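# Place bottles on ledges matching their cap colours

## Task

Set every bottle upright on the wall ledge whose label strip has the same colour as that bottle's cap, with the bottle's entire base resting on that ledge.

## Robot and tools

Robot: two seven-joint arms, left_arm and right_arm, each ending in a two-finger parallel gripper. The names do not tell you which side of a picture an arm appears on.

Frame: every position and orientation lives in one scene frame. Its origin sits on the plane z = 0, under the midpoint between the two arm bases, which are 0.70 m above it. +x points forward (the way both arms face), +z points up, and left_arm is on the +y side. Reported poses may be off by a few centimetres, more at long reach.

Gripper axes: the fingers point along the gripper's own +z and close along its y axis. end_effector_position is the spot between the pads when closed, under 1 cm behind the tips. Closing pushes the tips about 17 mm further along +z, mostly while the pads are still more than 70 mm apart. Large wrist turns can swing the elbow.

Row format (shared by execute_actions and move): one flat list of 16 numbers covering both arms, always all 16 even if one arm is idle: left x, y, z, qw, qx, qy, qz, opening, then right x, y, z, qw, qx, qy, qz, opening. x, y, z are an absolute place in the scene frame in metres; the quaternion is an absolute orientation, w first. Together they form a pose. opening runs from -1 (closed) to +1 (fully open, 0.145 m); a full close needs about 0.5 s. A 0 is a real command, so to leave a gripper alone resend its present command (see Tool commands). To keep an arm still, resend its last reported pose and the opening you want on every call. To keep an orientation, repeat one fixed quaternion rather than copying drifting readings.

execute_actions: argument actions is a list of actions; each action is a table of up to 15 rows, one row per 1/30 s control step; a shorter table holds its final row until 15 steps pass. Each target must lie within 0.6 m, along every axis of that gripper as currently oriented, of where the gripper is when the action begins; otherwise that action is refused for both arms, and if it is the first action (checked against the last report) or anything is malformed, the whole call is refused. An empty list just returns the state. cameras picks which images come back: omitted, null or ["all"] gives all, [] none; an unknown name voids the call.

Controller behaviour: each step, the commanded orientation is limited to within 32 degrees of the measured one, and damped inverse kinematics chases the pose, favouring position. One action may fall short; the Hand target line shows where the arm is actually headed, so send the remainder next.

move: target is one 16-number row or a list of up to 15 rows (absolute poses; no 0.6 m limit). Each gripper travels a straight line from its Hand target, turning the short way. speed is the top path speed in m/s, 0.002 to 1.1, default 0.25, with rotation capped at twice that in rad/s; give one number or one per target. blend (metres, one or per target) rounds corners of a list; 0 stops at each point. opening_speed (at least 0.2 per second on the -1..+1 scale) ramps the fingers. blocking=false returns after about 0.5 s while the move continues; a new move replaces a running one. Paths end together and are cut at 10 s. Openings in the first row start at once; later rows' openings apply on arrival after everything is at rest. Moves do not avoid obstacles or the other arm; the gripper lags and strays more at high speed, especially with the arm nearly straight, and contacts hit harder the faster you go and the further the target lies past the contact. The result adds a move: line: done (at rest within 3 mm and 2 degrees), off_target, moving, held or fault, plus limits=paced (pose clipped) or limits=held (steps withheld). Neither done nor off_target proves contact or its absence.

wait: seconds 0 to 10; arms hold their last command and a running move continues. stop: brakes a running move (needs braking room). zoom_image: camera is cam_high or cam_low, region [x0, y0, x1, y1] in pixels from the top-left, at most 504 by 504. read_manual: section "licences" returns licence texts only. finished_scene: scene is the current scene number; it ends the scene irreversibly, and the bottles must stay in place with the robot gone.

Results: per arm end_effector_position, end_effector_quat_wxyz, Hand target, Tool commands, grip_measured (measured opening, same -1..+1 scale), Joint positions (last entry is opening in metres), Joint velocities ("within noise" means at rest), and joint torques in Joint positions order (offset, scaled, noisy; positive toward larger angles; numbers 3 and 4 wrap at ±28 N m). Action calls also list some intermediate positions. Cameras cam_high and cam_low give 896x504 images; a calibration is supplied but each camera may have shifted slightly.

Gripping: to hold a bottle keep commanding an opening well below grip_measured; more gap means a firmer squeeze, roughly 10 N per pad up to about 11 cm width. Closing fast can squeeze harder.

Heat: holding loads, stretching out or pushing at unreachable poses warms motors. A MOTOR HOT line appears at 85 °C; at 100 °C an OVER-TEMPERATURE FAULT stops the arm for 30 to 60 s or more, possibly with no warning.

Avoid: knocking anything out of the work area, dropping bottles or releasing them while moving, slamming or pressing hard, and any hit between the arms. The clearance check does not stop grippers, housings or wrist cameras meeting, and closing on the other arm's fingers counts as a press. Loose objects may occasionally get a brief outside push.

Each tool is called after ">>>" as name(argument=value, ...) on one line, values as JSON.

## Session

>>> execute_actions(actions=[])

>>> zoom_image(camera="cam_high", region=[420, 200, 680, 420])

>>> zoom_image(camera="cam_low", region=[320, 130, 620, 390])

Scene clock: 0.00 s.
left_arm: end_effector_position=(+0.2239, +0.1828, +0.6144) grip_measured=+1.00 end_effector_quat_wxyz=(-0.319, +0.395, -0.515, +0.691) | right_arm: end_effector_position=(+0.4009, -0.1655, +0.3728) grip_measured=+1.00 end_effector_quat_wxyz=(+0.260, +0.265, +0.837, +0.401)
Joint positions: left_arm=[-1.106 0.942 0.535 2.339 -0.48 -0.199 -0.367 0.145] | right_arm=[0.583 0.619 -0.841 0.925 -1.182 -0.496 -0.047 0.145]
Joint velocities: within noise
Joint torques (N m): no reading
Motor temperatures (°C): left_arm=[21 21 22 20 21 23 21] | right_arm=[20 22 22 19 20 19 21]
Hand target: left_arm +0.2239, +0.1828, +0.6144; -0.319, +0.395, -0.515, +0.691 | right_arm +0.4009, -0.1655, +0.3728; +0.260, +0.265, +0.837, +0.401
Tool commands: left_gripper/opening=+1.0 right_gripper/opening=+1.0

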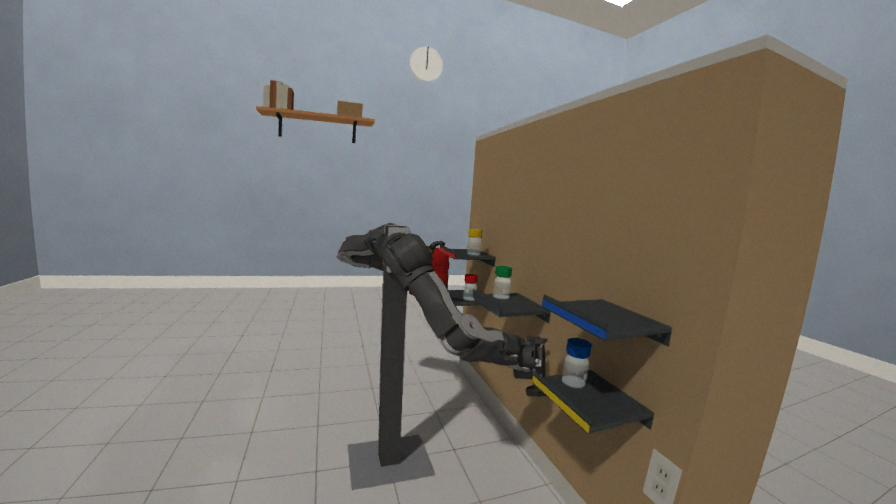

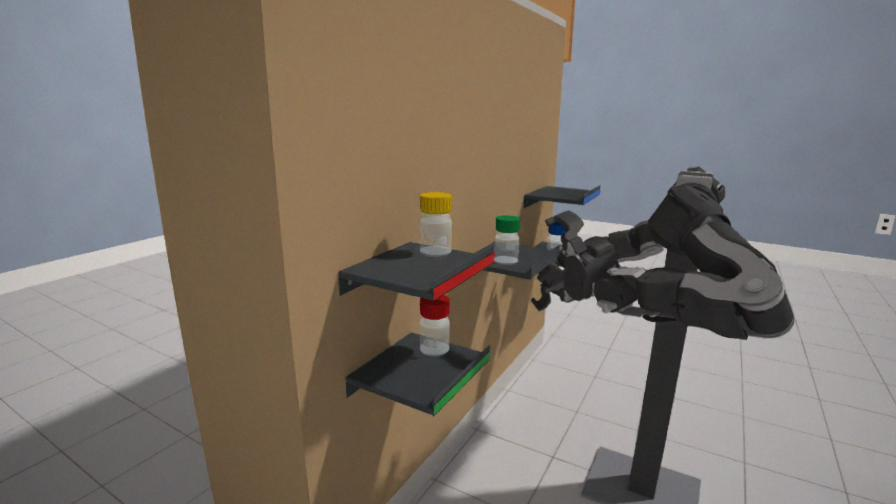

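Scaled by 1.938 from the camera's 896x504 image, which has a finer 1280x720 frame.

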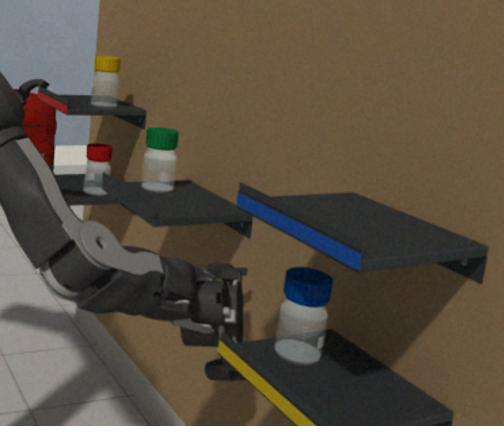

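Scaled by 1.680 from the camera's 896x504 image, which has a finer 1280x720 frame.

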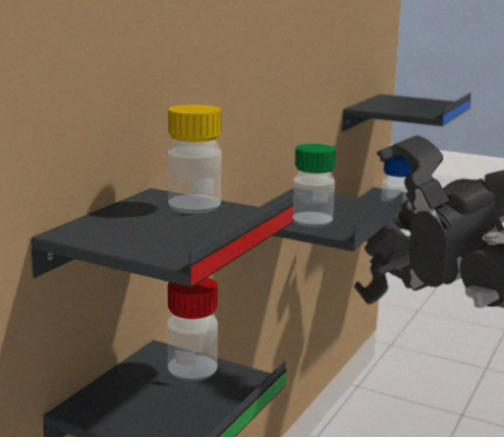

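>>> move(target=[[0.24,0.28,0.68,0,0.8192,0,0.5736,1,0.26,-0.22,0.40,0,0.7373,0,0.6756,1],[0.25,0.345,0.69,0,0.8192,0,0.5736,1,0.25,-0.345,0.485,0,0.7373,0,0.6756,1]], blend=0.03)

>>> zoom_image(camera="cam_high", region=[420, 200, 680, 420])

Scene clock: 51.73 s.
left_arm: end_effector_position=(+0.2500, +0.3462, +0.6896) grip_measured=+1.00 end_effector_quat_wxyz=(-0.001, +0.815, +0.003, +0.580) | right_arm: end_effector_position=(+0.2504, -0.3469, +0.4874) grip_measured=+1.00 end_effector_quat_wxyz=(+0.004, +0.734, -0.001, +0.679)
Joint positions: left_arm=[-1.125 1.051 1.573 2.086 1.573 0.781 -0.003 0.145] | right_arm=[-0.757 0.77 0.386 1.696 0.882 -0.31 0.182 0.145]
Joint velocities: within noise
Joint torques (N m): left_arm=[0.83 3.55 2.96 0.28 0.09 -0.56 0.24] | right_arm=[0.33 4.89 2.15 2.54 0.29 -0.31 0.16]
Motor temperatures (°C): left_arm=[21 21 23 21 21 23 21] | right_arm=[23 23 23 20 20 19 21]
Hand target: left_arm +0.2501, +0.3450, +0.6898; +0.000, +0.815, +0.000, +0.580 | right_arm +0.2500, -0.3451, +0.4850; +0.000, +0.737, +0.000, +0.676
Off the commanded pose: left_arm 0.001 m, 1 deg | right_arm 0.003 m, 1 deg.
joint sent to its limit (left arm) — joint 3 (upper arm roll), upper limit; joint 6 (wrist pitch), upper limit. The joint targets still meet the commanded pose.
move: done

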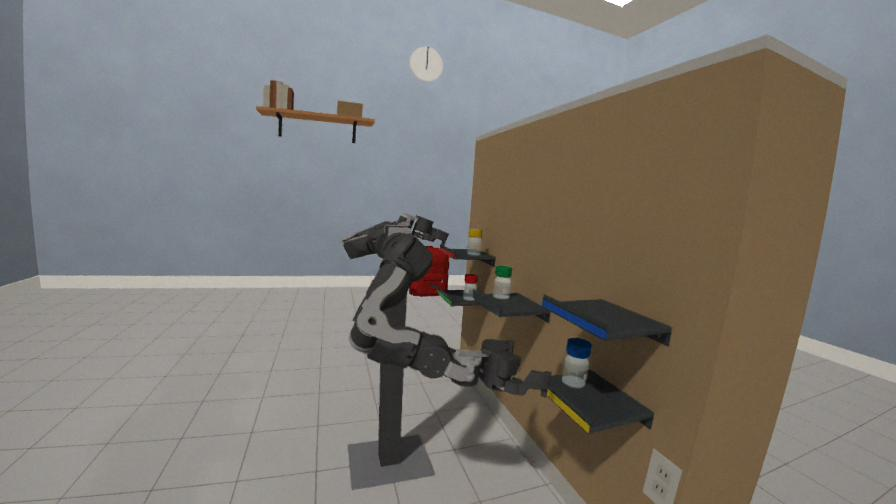

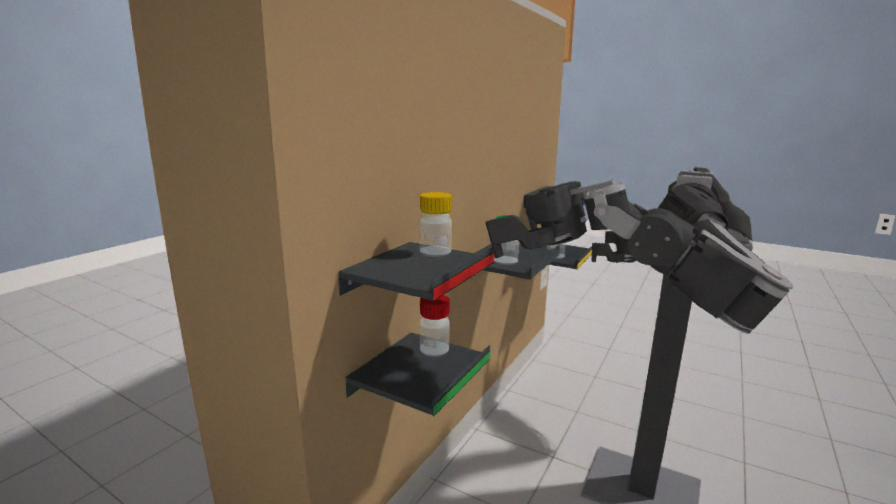

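Scaled by 1.938 from the camera's 896x504 image, which has a finer 1280x720 frame.

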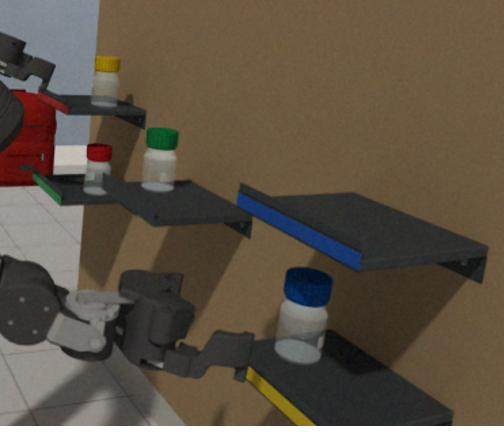

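>>> move(target=[0.395,0.345,0.686,-0.005,0.817,-0.036,0.575,1,0.325,-0.345,0.488,0,0.7373,0,0.6756,1], speed=0.18)

>>> zoom_image(camera="cam_high", region=[480, 270, 660, 430])

>>> zoom_image(camera="cam_low", region=[330, 150, 630, 320])

Scene clock: 61.50 s.
left_arm: end_effector_position=(+0.3955, +0.3446, +0.6890) grip_measured=+1.00 end_effector_quat_wxyz=(-0.006, +0.815, -0.036, +0.578) | right_arm: end_effector_position=(+0.3256, -0.3450, +0.4912) grip_measured=+1.00 end_effector_quat_wxyz=(-0.001, +0.734, +0.001, +0.680)
Joint positions: left_arm=[-1.214 1.717 1.381 1.527 1.579 0.506 -0.046 0.145] | right_arm=[-0.309 0.838 0.132 1.513 0.861 -0.171 0.135 0.145]
Joint velocities: within noise
Joint torques (N m): left_arm=[5.18 2.33 2.91 -0.01 0.07 -0.66 0.19] | right_arm=[2.15 5.87 2.52 2.45 0.16 -0.3 -0.11]
Motor temperatures (°C): left_arm=[21 21 24 21 21 23 21] | right_arm=[22 23 22 20 20 19 21]
Hand target: left_arm +0.3950, +0.3450, +0.6861; -0.005, +0.817, -0.036, +0.575 | right_arm +0.3250, -0.3450, +0.4880; +0.000, +0.737, +0.000, +0.676
Off the commanded pose: left_arm 0.003 m, 0 deg | right_arm 0.003 m, 1 deg.
move: done

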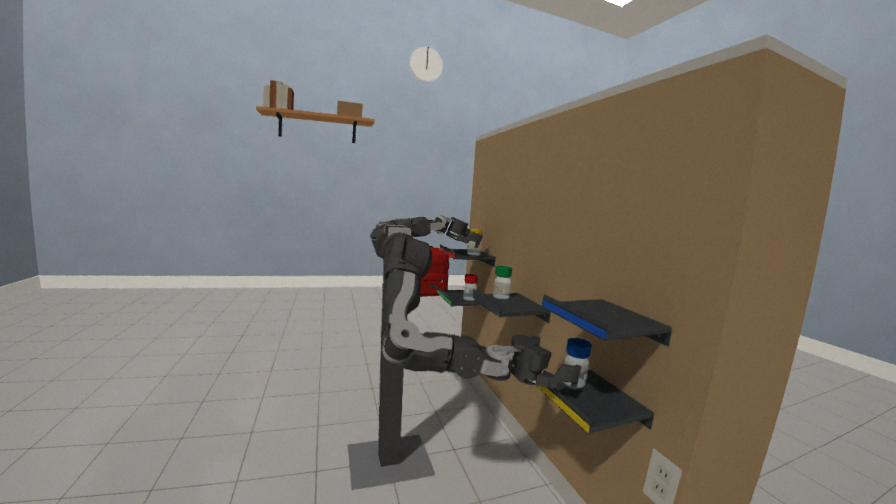

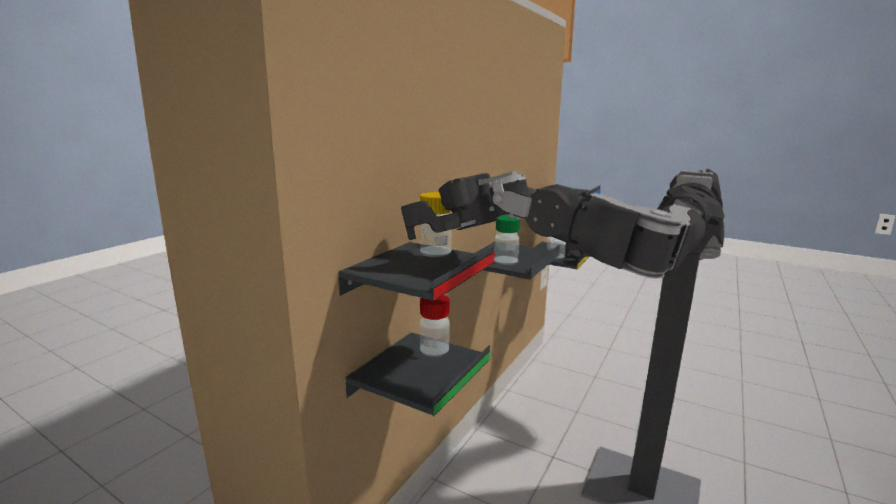

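Scaled by 2.800 from the camera's 896x504 image, which has a finer 1280x720 frame.

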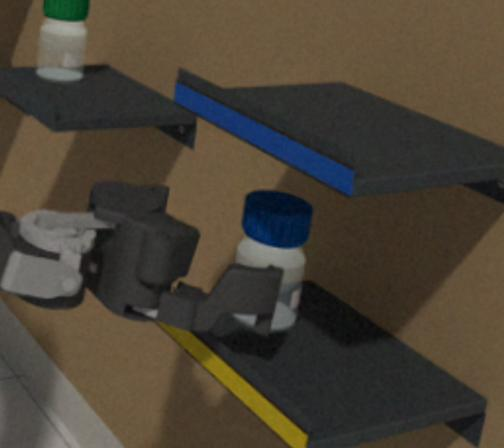

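Scaled by 1.680 from the camera's 896x504 image, which has a finer 1280x720 frame.

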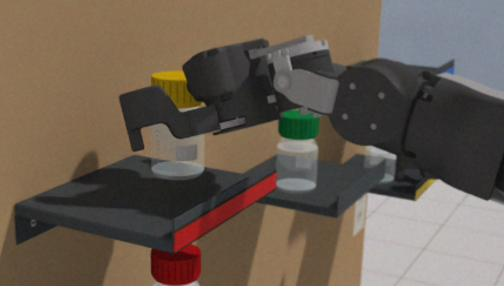

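>>> move(target=[[0.395,0.345,0.686,-0.005,0.817,-0.036,0.575,1,0.395,-0.35,0.488,0,0.7373,0,0.6756,1],[0.395,0.345,0.686,-0.005,0.817,-0.036,0.575,-0.6,0.395,-0.35,0.488,0,0.7373,0,0.6756,-0.6]], speed=0.18, opening_speed=1.3)

>>> zoom_image(camera="cam_high", region=[480, 270, 660, 430])

>>> zoom_image(camera="cam_low", region=[330, 150, 630, 320])

Scene clock: 72.83 s.
left_arm: end_effector_position=(+0.3955, +0.3438, +0.6892) grip_measured=-0.23 end_effector_quat_wxyz=(-0.004, +0.815, -0.037, +0.578) | right_arm: end_effector_position=(+0.3955, -0.3516, +0.4909) grip_measured=-0.55 end_effector_quat_wxyz=(+0.002, +0.735, -0.003, +0.679)
Joint positions: left_arm=[-1.214 1.717 1.381 1.527 1.58 0.504 -0.042 0.058] | right_arm=[0.16 0.798 -0.125 1.193 0.811 -0.113 0.179 0.034]
Joint velocities: within noise
Joint torques (N m): left_arm=[5.24 2.33 2.89 0.03 0.05 -0.64 0.09] | right_arm=[3.92 5.95 2.15 2.77 0.2 -0.4 0.15]
Motor temperatures (°C): left_arm=[22 21 24 21 21 24 21] | right_arm=[22 23 22 20 20 19 21]
Hand target: left_arm +0.3950, +0.3450, +0.6861; -0.005, +0.817, -0.036, +0.575 | right_arm +0.3950, -0.3500, +0.4881; +0.000, +0.737, +0.000, +0.676
Off the commanded pose: left_arm 0.003 m, 0 deg | right_arm 0.003 m, 1 deg.
move: done

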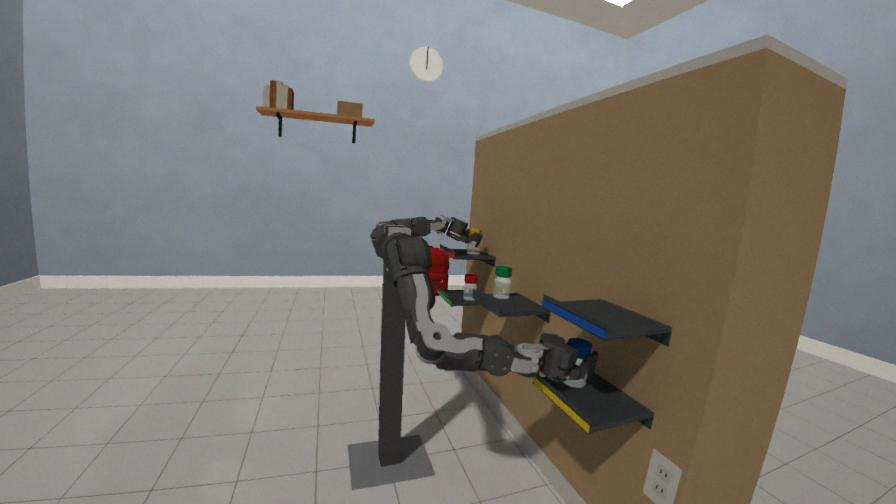

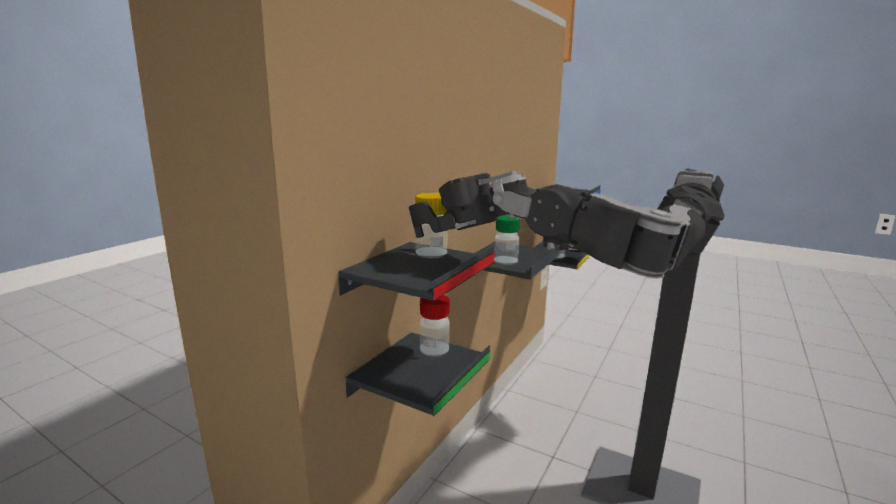

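Scaled by 2.800 from the camera's 896x504 image, which has a finer 1280x720 frame.

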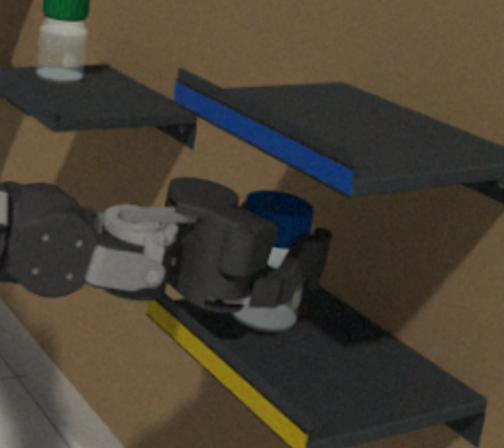

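Scaled by 1.680 from the camera's 896x504 image, which has a finer 1280x720 frame.

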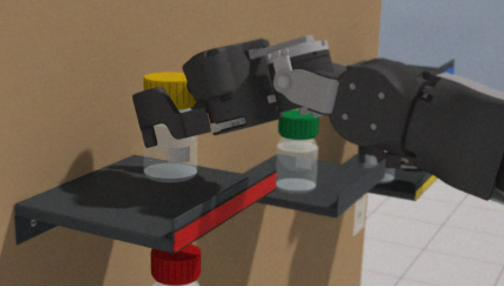

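>>> zoom_image(camera="cam_high", region=[545, 320, 615, 400])

>>> zoom_image(camera="cam_low", region=[510, 200, 610, 290])

Scaled by 6.300 from the camera's 896x504 image, which has a finer 1280x720 frame.

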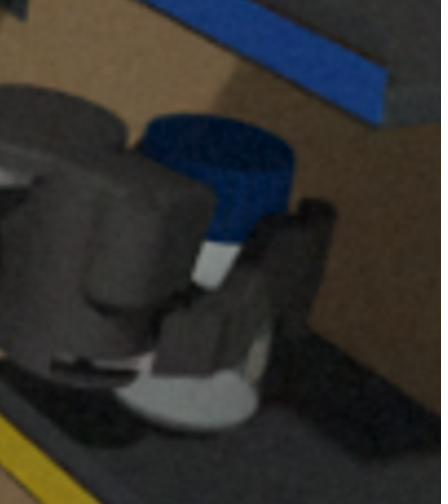

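Scaled by 5.040 from the camera's 896x504 image, which has a finer 1280x720 frame.

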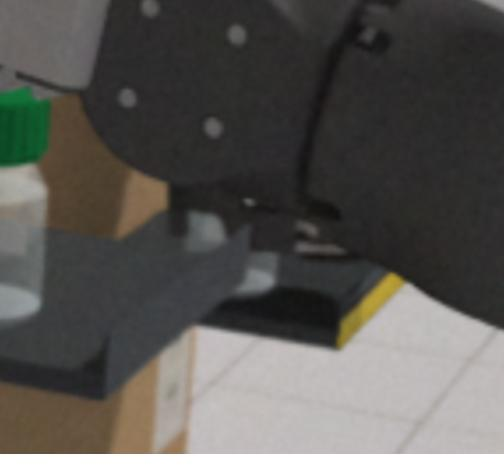

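>>> move(target=[0.395,0.345,0.686,-0.005,0.817,-0.036,0.575,-0.6,0.395,-0.35,0.488,0,0.7373,0,0.6756,0.4], opening_speed=0.5)

>>> zoom_image(camera="cam_high", region=[545, 320, 615, 400])

Scene clock: 91.90 s.
left_arm: end_effector_position=(+0.3955, +0.3438, +0.6892) grip_measured=-0.23 end_effector_quat_wxyz=(-0.004, +0.815, -0.037, +0.578) | right_arm: end_effector_position=(+0.3955, -0.3516, +0.4909) grip_measured=+0.40 end_effector_quat_wxyz=(+0.002, +0.735, -0.003, +0.679)
Joint positions: left_arm=[-1.214 1.717 1.381 1.527 1.58 0.504 -0.042 0.058] | right_arm=[0.16 0.798 -0.125 1.193 0.811 -0.113 0.179 0.105]
Joint velocities: within noise
Joint torques (N m): left_arm=[5.24 2.33 2.86 0.02 0.05 -0.64 0.09] | right_arm=[4.13 6.21 2.11 2.7 0.18 -0.38 0.15]
Motor temperatures (°C): left_arm=[22 21 24 21 21 24 21] | right_arm=[22 24 22 20 20 19 21]
Hand target: left_arm +0.3950, +0.3450, +0.6861; -0.005, +0.817, -0.036, +0.575 | right_arm +0.3950, -0.3500, +0.4881; +0.000, +0.737, +0.000, +0.676
Off the commanded pose: left_arm 0.003 m, 0 deg | right_arm 0.003 m, 1 deg.
move: done

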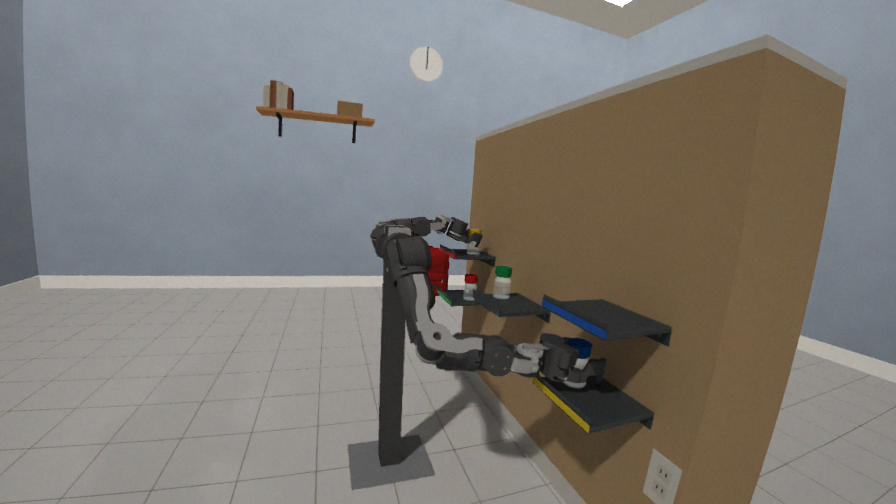

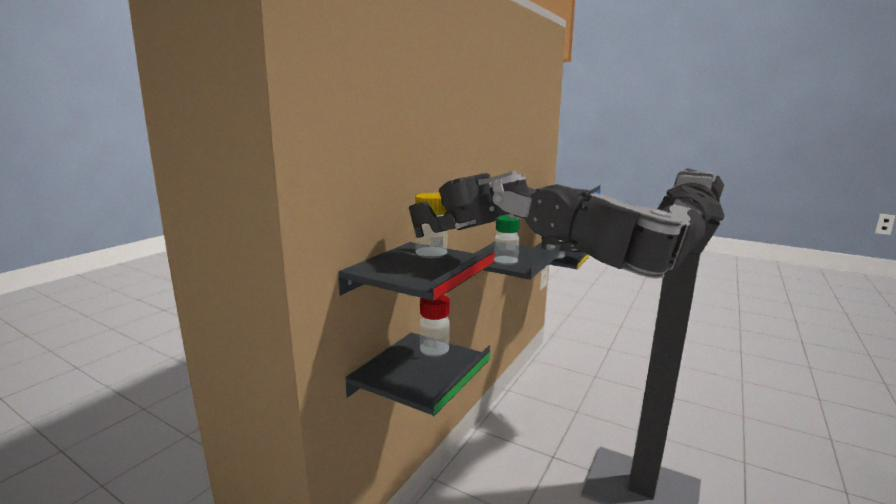

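Scaled by 6.300 from the camera's 896x504 image, which has a finer 1280x720 frame.

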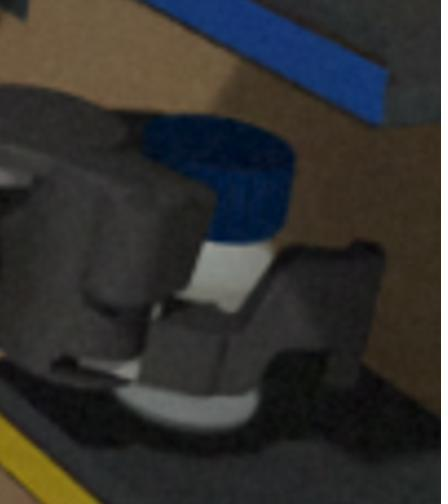

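>>> move(target=[[0.395,0.345,0.686,-0.005,0.817,-0.036,0.575,-0.6,0.373,-0.35,0.492,0,0.7373,0,0.6756,0.4],[0.395,0.345,0.686,-0.005,0.817,-0.036,0.575,-0.6,0.373,-0.35,0.492,0,0.7373,0,0.6756,-0.6]], speed=0.08, opening_speed=1)

>>> zoom_image(camera="cam_high", region=[545, 320, 615, 400])

Scene clock: 105.83 s.
left_arm: end_effector_position=(+0.3955, +0.3438, +0.6892) grip_measured=-0.23 end_effector_quat_wxyz=(-0.004, +0.815, -0.037, +0.578) | right_arm: end_effector_position=(+0.3728, -0.3487, +0.4900) grip_measured=-0.24 end_effector_quat_wxyz=(-0.002, +0.739, +0.002, +0.674)
Joint positions: left_arm=[-1.214 1.717 1.381 1.527 1.58 0.504 -0.042 0.058] | right_arm=[0.009 0.834 -0.056 1.313 0.842 -0.113 0.159 0.058]
Joint velocities: within noise
Joint torques (N m): left_arm=[5.24 2.33 2.86 0.02 0.05 -0.64 0.09] | right_arm=[3.42 6.84 4.34 3.36 0.29 -0.44 -0.09]
Motor temperatures (°C): left_arm=[22 21 25 21 21 24 21] | right_arm=[22 24 22 20 20 20 21]
Hand target: left_arm +0.3950, +0.3450, +0.6861; -0.005, +0.817, -0.036, +0.575 | right_arm +0.3730, -0.3500, +0.4919; +0.000, +0.737, +0.000, +0.676
Off the commanded pose: left_arm 0.003 m, 0 deg | right_arm 0.002 m, 0 deg.
move: done

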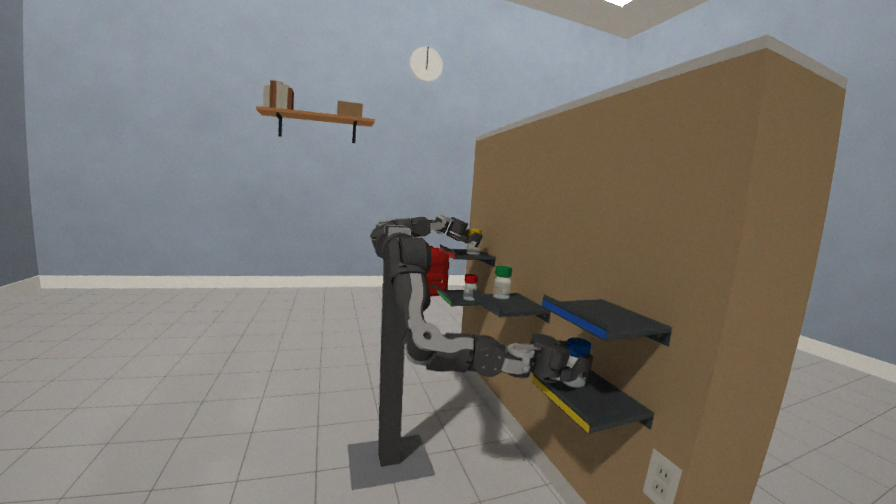

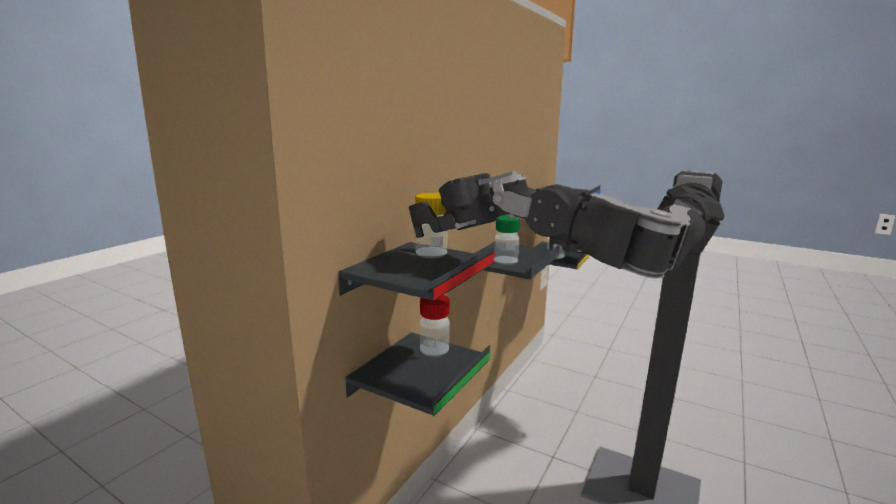

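Scaled by 6.300 from the camera's 896x504 image, which has a finer 1280x720 frame.

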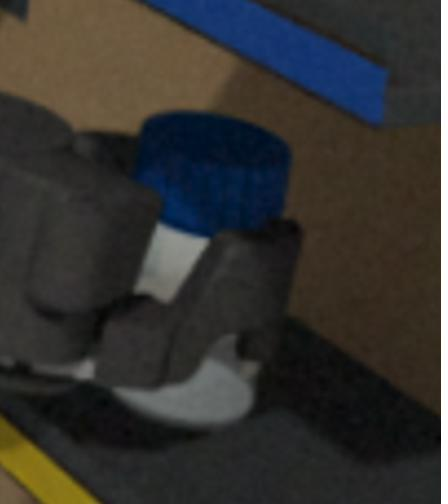

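>>> move(target=[[0.395,0.345,0.75,-0.005,0.817,-0.036,0.575,-0.6,0.373,-0.35,0.518,0,0.7373,0,0.6756,-0.6],[0.39,0.14,0.755,0.06,0.808,-0.125,0.573,-0.6,0.25,-0.35,0.518,0,0.7373,0,0.6756,-0.6],[0.39,-0.075,0.74,0.1196,0.7898,-0.2119,0.5625,-0.6,0.245,-0.36,0.73,0,0.7373,0,0.6756,-0.6]], blend=[0.01,0.02,0], speed=0.15)

>>> zoom_image(camera="cam_high", region=[420, 200, 680, 420])

>>> zoom_image(camera="cam_low", region=[400, 130, 640, 300])

Scene clock: 139.07 s.
left_arm: end_effector_position=(+0.3063, +0.0416, +0.7330) grip_measured=-0.23 end_effector_quat_wxyz=(+0.258, +0.616, -0.346, +0.659) | right_arm: end_effector_position=(+0.2453, -0.3589, +0.7289) grip_measured=-0.24 end_effector_quat_wxyz=(-0.001, +0.739, +0.003, +0.673)
Joint positions: left_arm=[-1.396 2.011 1.573 2.155 1.584 0.112 -0.132 0.058] | right_arm=[-0.94 0.995 1.517 2.045 1.457 0.672 0.136 0.058]
Joint velocities: within noise
Joint torques (N m): left_arm=[5.63 0.67 2.73 -0.61 0.13 -0.98 -0.16] | right_arm=[0.83 3.76 3.66 0.65 0.26 -0.53 -0.16]
Motor temperatures (°C): left_arm=[23 21 25 20 21 24 21] | right_arm=[22 24 24 20 20 20 21]
Hand target: left_arm +0.3072, +0.0423, +0.7336; +0.259, +0.616, -0.341, +0.661 | right_arm +0.2450, -0.3600, +0.7300; +0.000, +0.737, +0.000, +0.676
Off the commanded pose: left_arm 0.144 m, 32 deg | right_arm 0.002 m, 0 deg.
joint read past its limit (left arm) — joint 2 (shoulder roll), upper limit.
joint sent to its limit (left arm) — joint 2 (shoulder roll), upper limit; joint 5 (forearm roll), upper limit. The joint targets are off in position and orientation.
move: off_target (left_arm)

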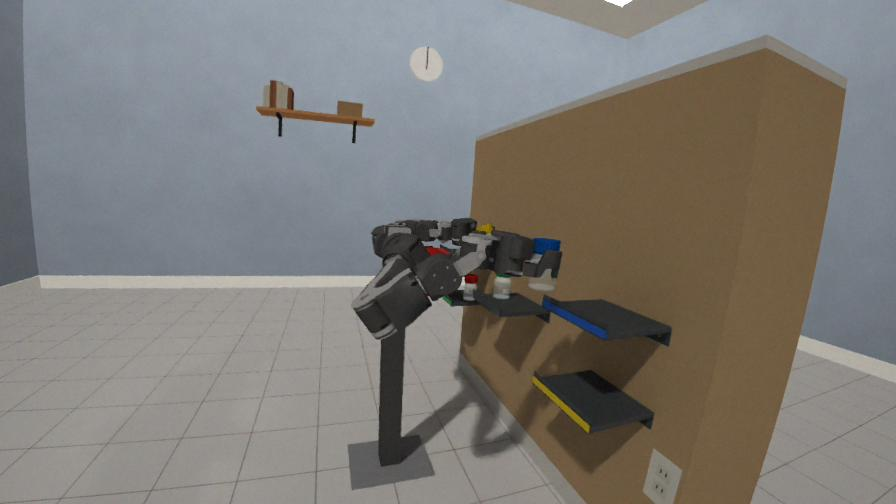

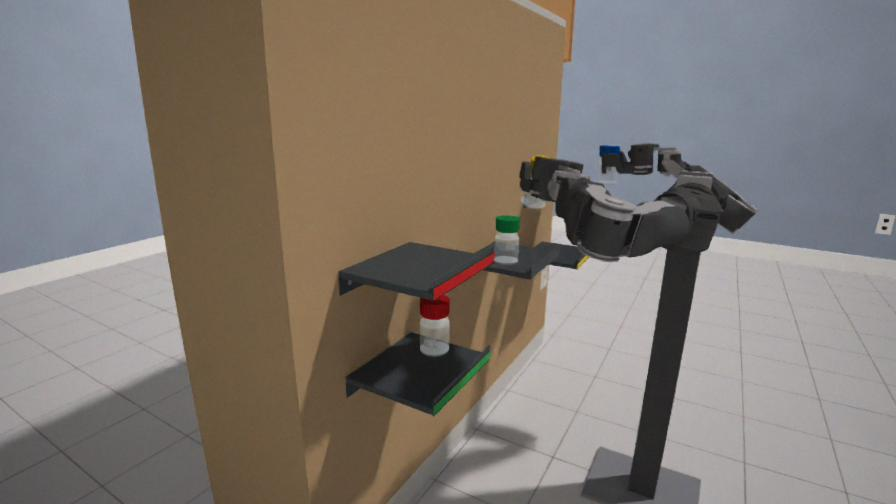

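Scaled by 1.938 from the camera's 896x504 image, which has a finer 1280x720 frame.

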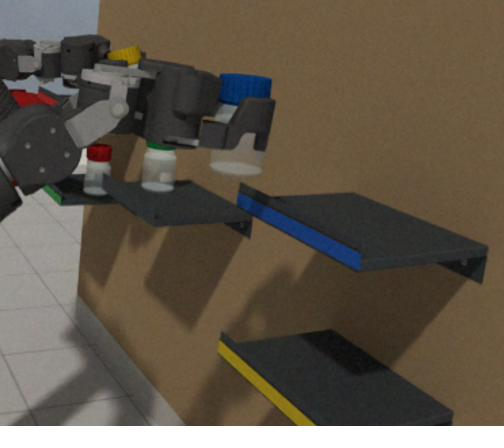

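Scaled by 2.100 from the camera's 896x504 image, which has a finer 1280x720 frame.

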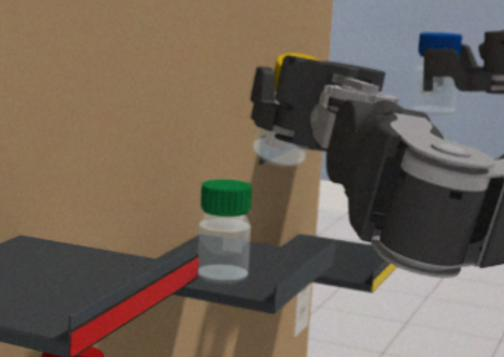

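>>> move(target=[[0.26,0.22,0.72,-0.005,0.817,-0.036,0.575,-0.6,0.3,-0.367,0.73,0,0.7373,0,0.6756,-0.6],[0.24,0.17,0.65,-0.005,0.817,-0.036,0.575,-0.6,0.375,-0.373,0.715,0,0.7373,0,0.6756,-0.6]], blend=0.02, speed=0.15)

>>> zoom_image(camera="cam_high", region=[420, 200, 680, 420])

Scene clock: 155.70 s.
left_arm: end_effector_position=(+0.2411, +0.1710, +0.6502) grip_measured=-0.23 end_effector_quat_wxyz=(+0.176, +0.799, -0.208, +0.536) | right_arm: end_effector_position=(+0.3749, -0.3735, +0.7140) grip_measured=-0.24 end_effector_quat_wxyz=(+0.004, +0.740, +0.003, +0.672)
Joint positions: left_arm=[-0.669 1.134 0.957 2.431 1.586 0.781 -0.005 0.058] | right_arm=[-0.938 1.566 1.095 1.577 1.558 0.253 0 0.058]
Joint velocities: within noise
Joint torques (N m): left_arm=[2.49 3.26 1.43 0.54 0.16 -0.57 0.28] | right_arm=[4.23 4.52 3.9 0.5 0.2 -0.81 0.11]
Motor temperatures (°C): left_arm=[23 21 25 20 21 25 21] | right_arm=[21 24 23 20 20 20 21]
Hand target: left_arm +0.2405, +0.1705, +0.6500; +0.179, +0.799, -0.208, +0.535 | right_arm +0.3749, -0.3731, +0.7150; +0.002, +0.737, +0.003, +0.676
Off the commanded pose: left_arm 0.002 m, 29 deg | right_arm 0.001 m, 1 deg.
joint sent to its limit (left arm) — joint 4 (elbow), upper limit, where the elbow is as bent as it goes; joint 5 (forearm roll), upper limit; joint 6 (wrist pitch), upper limit. The joint targets are off in orientation, not in position.
joint sent to its limit (right arm) — joint 5 (forearm roll), upper limit. The joint targets still meet the commanded pose.
move: off_target (left_arm)

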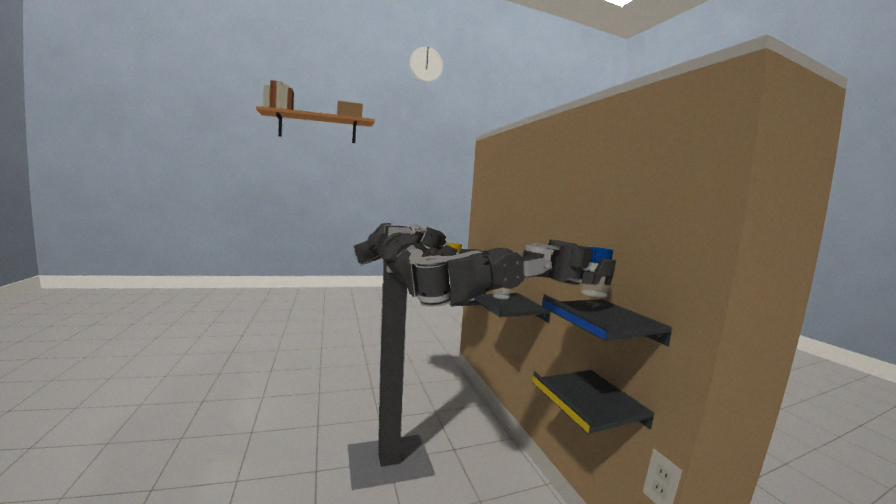

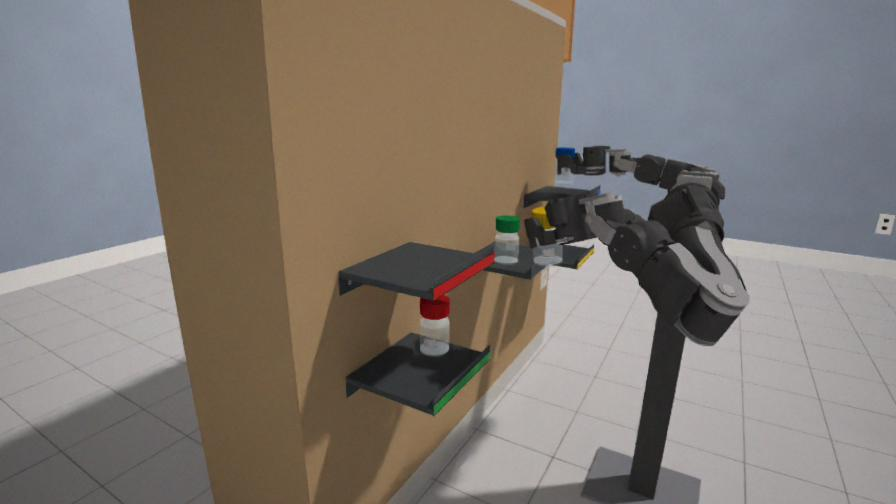

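Scaled by 1.938 from the camera's 896x504 image, which has a finer 1280x720 frame.

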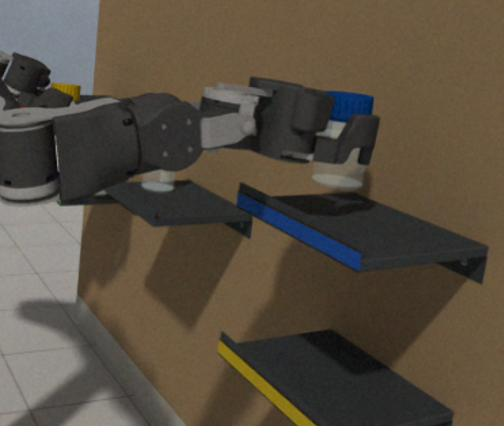

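>>> move(target=[[0.26,0.06,0.69,0.06,0.808,-0.125,0.573,-0.6,0.375,-0.373,0.7,0,0.7373,0,0.6756,-0.6],[0.3,-0.04,0.71,0.1196,0.7898,-0.2119,0.5625,-0.6,0.375,-0.373,0.693,0,0.7373,0,0.6756,-0.6]], blend=0.02, speed=0.12)

>>> zoom_image(camera="cam_high", region=[540, 220, 700, 350])

>>> zoom_image(camera="cam_low", region=[480, 120, 640, 280])

Scene clock: 168.07 s.
left_arm: end_effector_position=(+0.3007, -0.0393, +0.7102) grip_measured=-0.23 end_effector_quat_wxyz=(+0.141, +0.733, -0.182, +0.640) | right_arm: end_effector_position=(+0.3751, -0.3727, +0.6925) grip_measured=-0.24 end_effector_quat_wxyz=(+0.001, +0.740, +0.002, +0.672)
Joint positions: left_arm=[1.055 0.168 -0.907 2.184 1.584 0.782 -1.44 0.058] | right_arm=[-0.978 1.555 1.041 1.587 1.558 0.158 0 0.058]
Joint velocities: within noise
Joint torques (N m): left_arm=[7.48 -0.44 1.63 1.5 -0.22 -0.11 0.21] | right_arm=[4.02 4 3.71 0.57 0.19 -0.79 -0.04]
Motor temperatures (°C): left_arm=[22 21 25 20 21 25 21] | right_arm=[22 24 23 19 20 21 21]
Hand target: left_arm +0.3000, -0.0402, +0.7098; +0.142, +0.733, -0.186, +0.639 | right_arm +0.3749, -0.3730, +0.6930; +0.001, +0.737, +0.001, +0.676
Off the commanded pose: left_arm 0.001 m, 12 deg | right_arm 0.001 m, 1 deg.
joint sent to its limit (left arm) — joint 5 (forearm roll), upper limit; joint 6 (wrist pitch), upper limit. The joint targets are off in orientation, not in position.
joint sent to its limit (right arm) — joint 5 (forearm roll), upper limit. The joint targets still meet the commanded pose.
move: off_target (left_arm)

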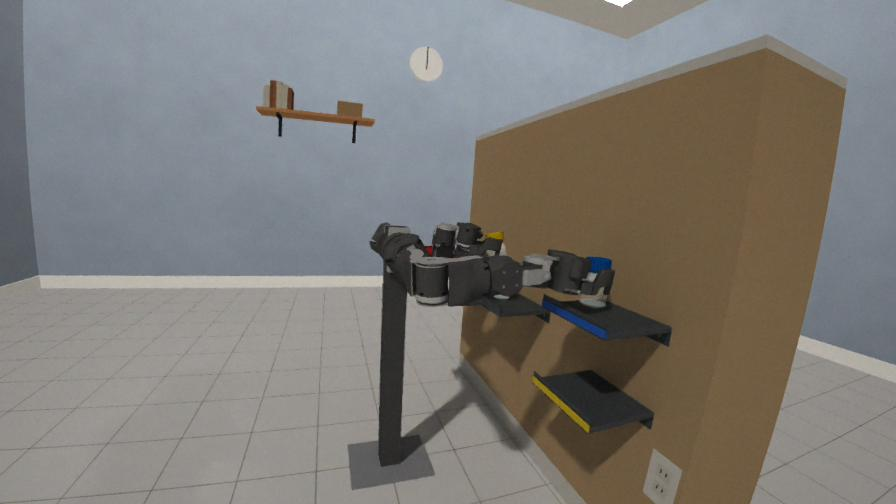

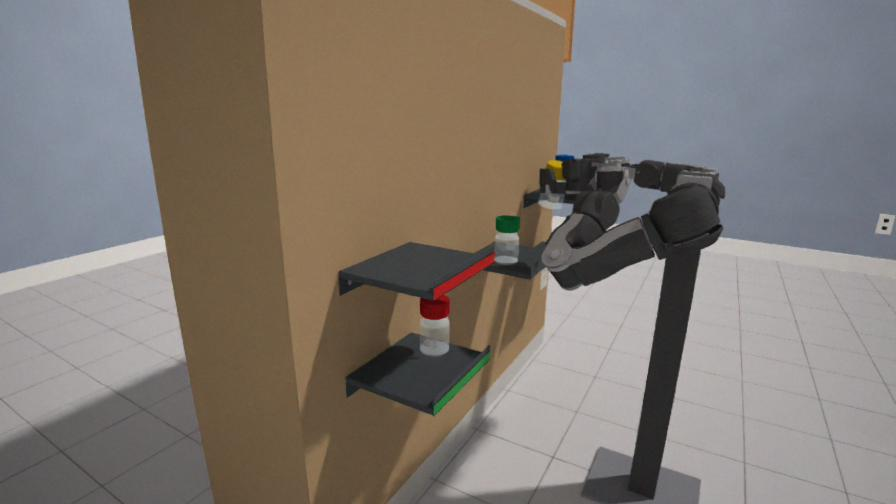

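Scaled by 3.150 from the camera's 896x504 image, which has a finer 1280x720 frame.

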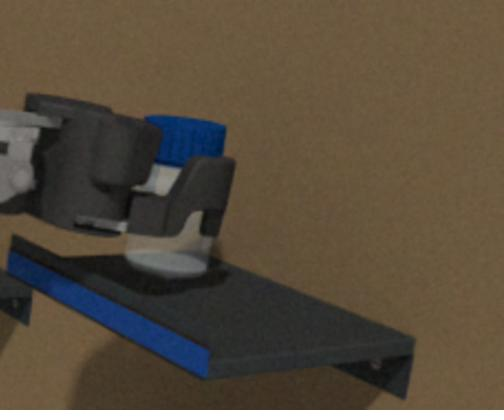

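Scaled by 3.150 from the camera's 896x504 image, which has a finer 1280x720 frame.

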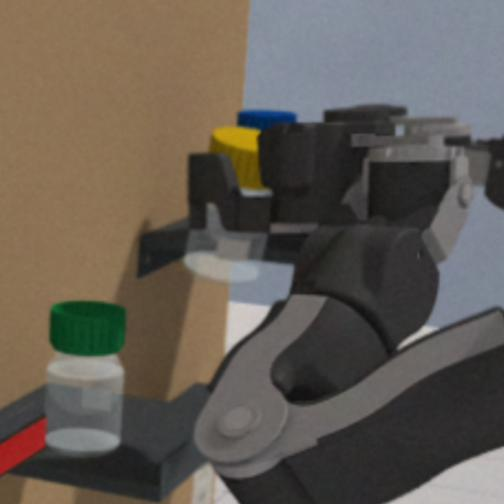

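>>> move(target=[0.385,-0.07,0.70,0.1196,0.7898,-0.2119,0.5625,-0.6,0.375,-0.373,0.684,0,0.7373,0,0.6756,-0.6], speed=0.1)

>>> zoom_image(camera="cam_high", region=[440, 200, 700, 350])

>>> zoom_image(camera="cam_low", region=[480, 120, 640, 280])

Scene clock: 180.43 s.
left_arm: end_effector_position=(+0.3863, -0.0684, +0.6996) grip_measured=-0.23 end_effector_quat_wxyz=(+0.121, +0.783, -0.205, +0.575) | right_arm: end_effector_position=(+0.3751, -0.3727, +0.6840) grip_measured=-0.24 end_effector_quat_wxyz=(+0.001, +0.740, +0.002, +0.673)
Joint positions: left_arm=[1.283 0.117 -0.969 1.65 1.584 0.782 -1.077 0.058] | right_arm=[-1.017 1.553 1.039 1.588 1.558 0.117 0 0.058]
Joint velocities: within noise
Joint torques (N m): left_arm=[10.14 -0.83 2.21 1.89 -0.16 -0.32 0.19] | right_arm=[3.6 3.86 3.85 0.55 0.18 -0.79 -0.02]
Motor temperatures (°C): left_arm=[24 21 24 20 21 24 21] | right_arm=[22 24 23 19 20 21 21]
Hand target: left_arm +0.3851, -0.0701, +0.6997; +0.123, +0.782, -0.209, +0.574 | right_arm +0.3749, -0.3731, +0.6840; +0.000, +0.737, +0.000, +0.676
Off the commanded pose: left_arm 0.002 m, 2 deg | right_arm 0.000 m, 0 deg.
joint sent to its limit (left arm) — joint 5 (forearm roll), upper limit; joint 6 (wrist pitch), upper limit. The joint targets still meet the commanded pose.
joint sent to its limit (right arm) — joint 5 (forearm roll), upper limit. The joint targets still meet the commanded pose.
move: done

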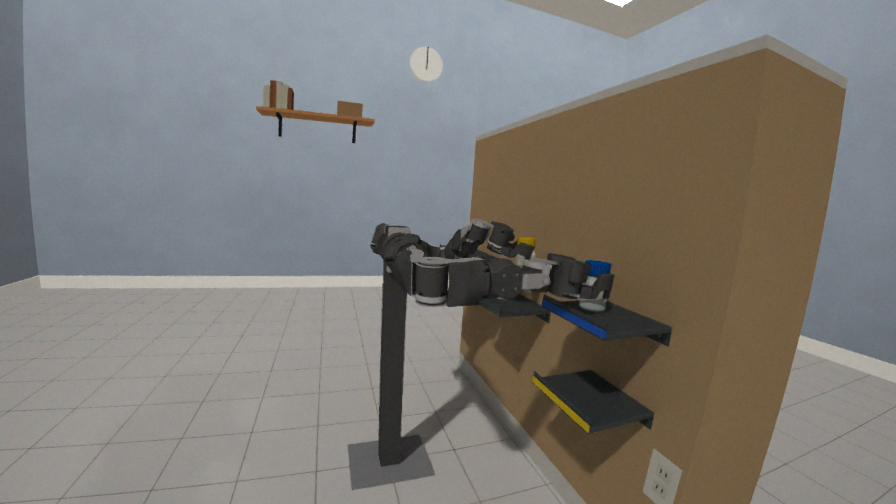

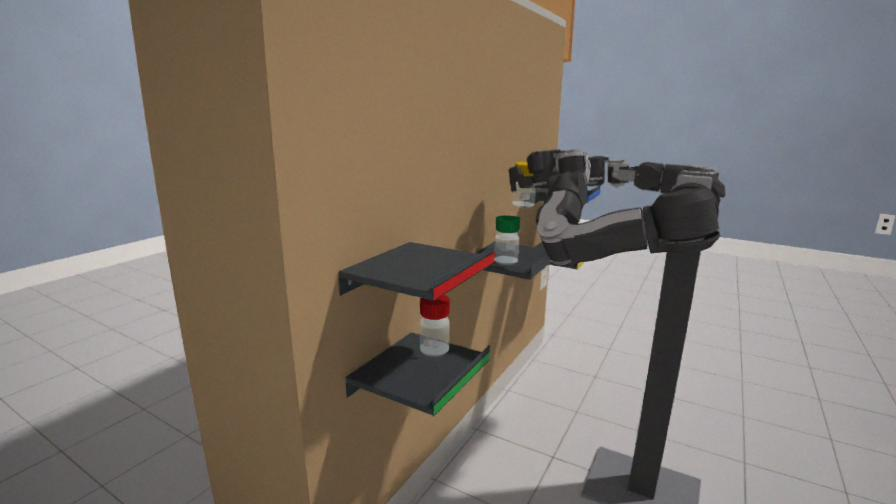

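Scaled by 1.938 from the camera's 896x504 image, which has a finer 1280x720 frame.

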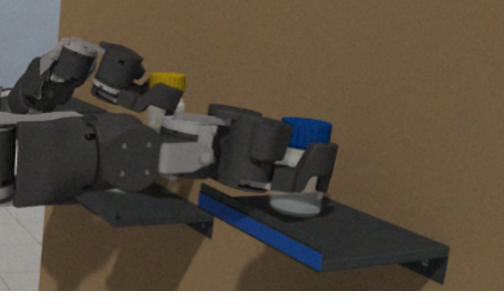

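Scaled by 3.150 from the camera's 896x504 image, which has a finer 1280x720 frame.

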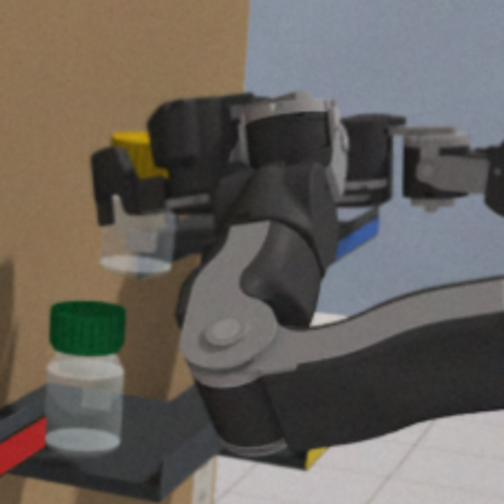

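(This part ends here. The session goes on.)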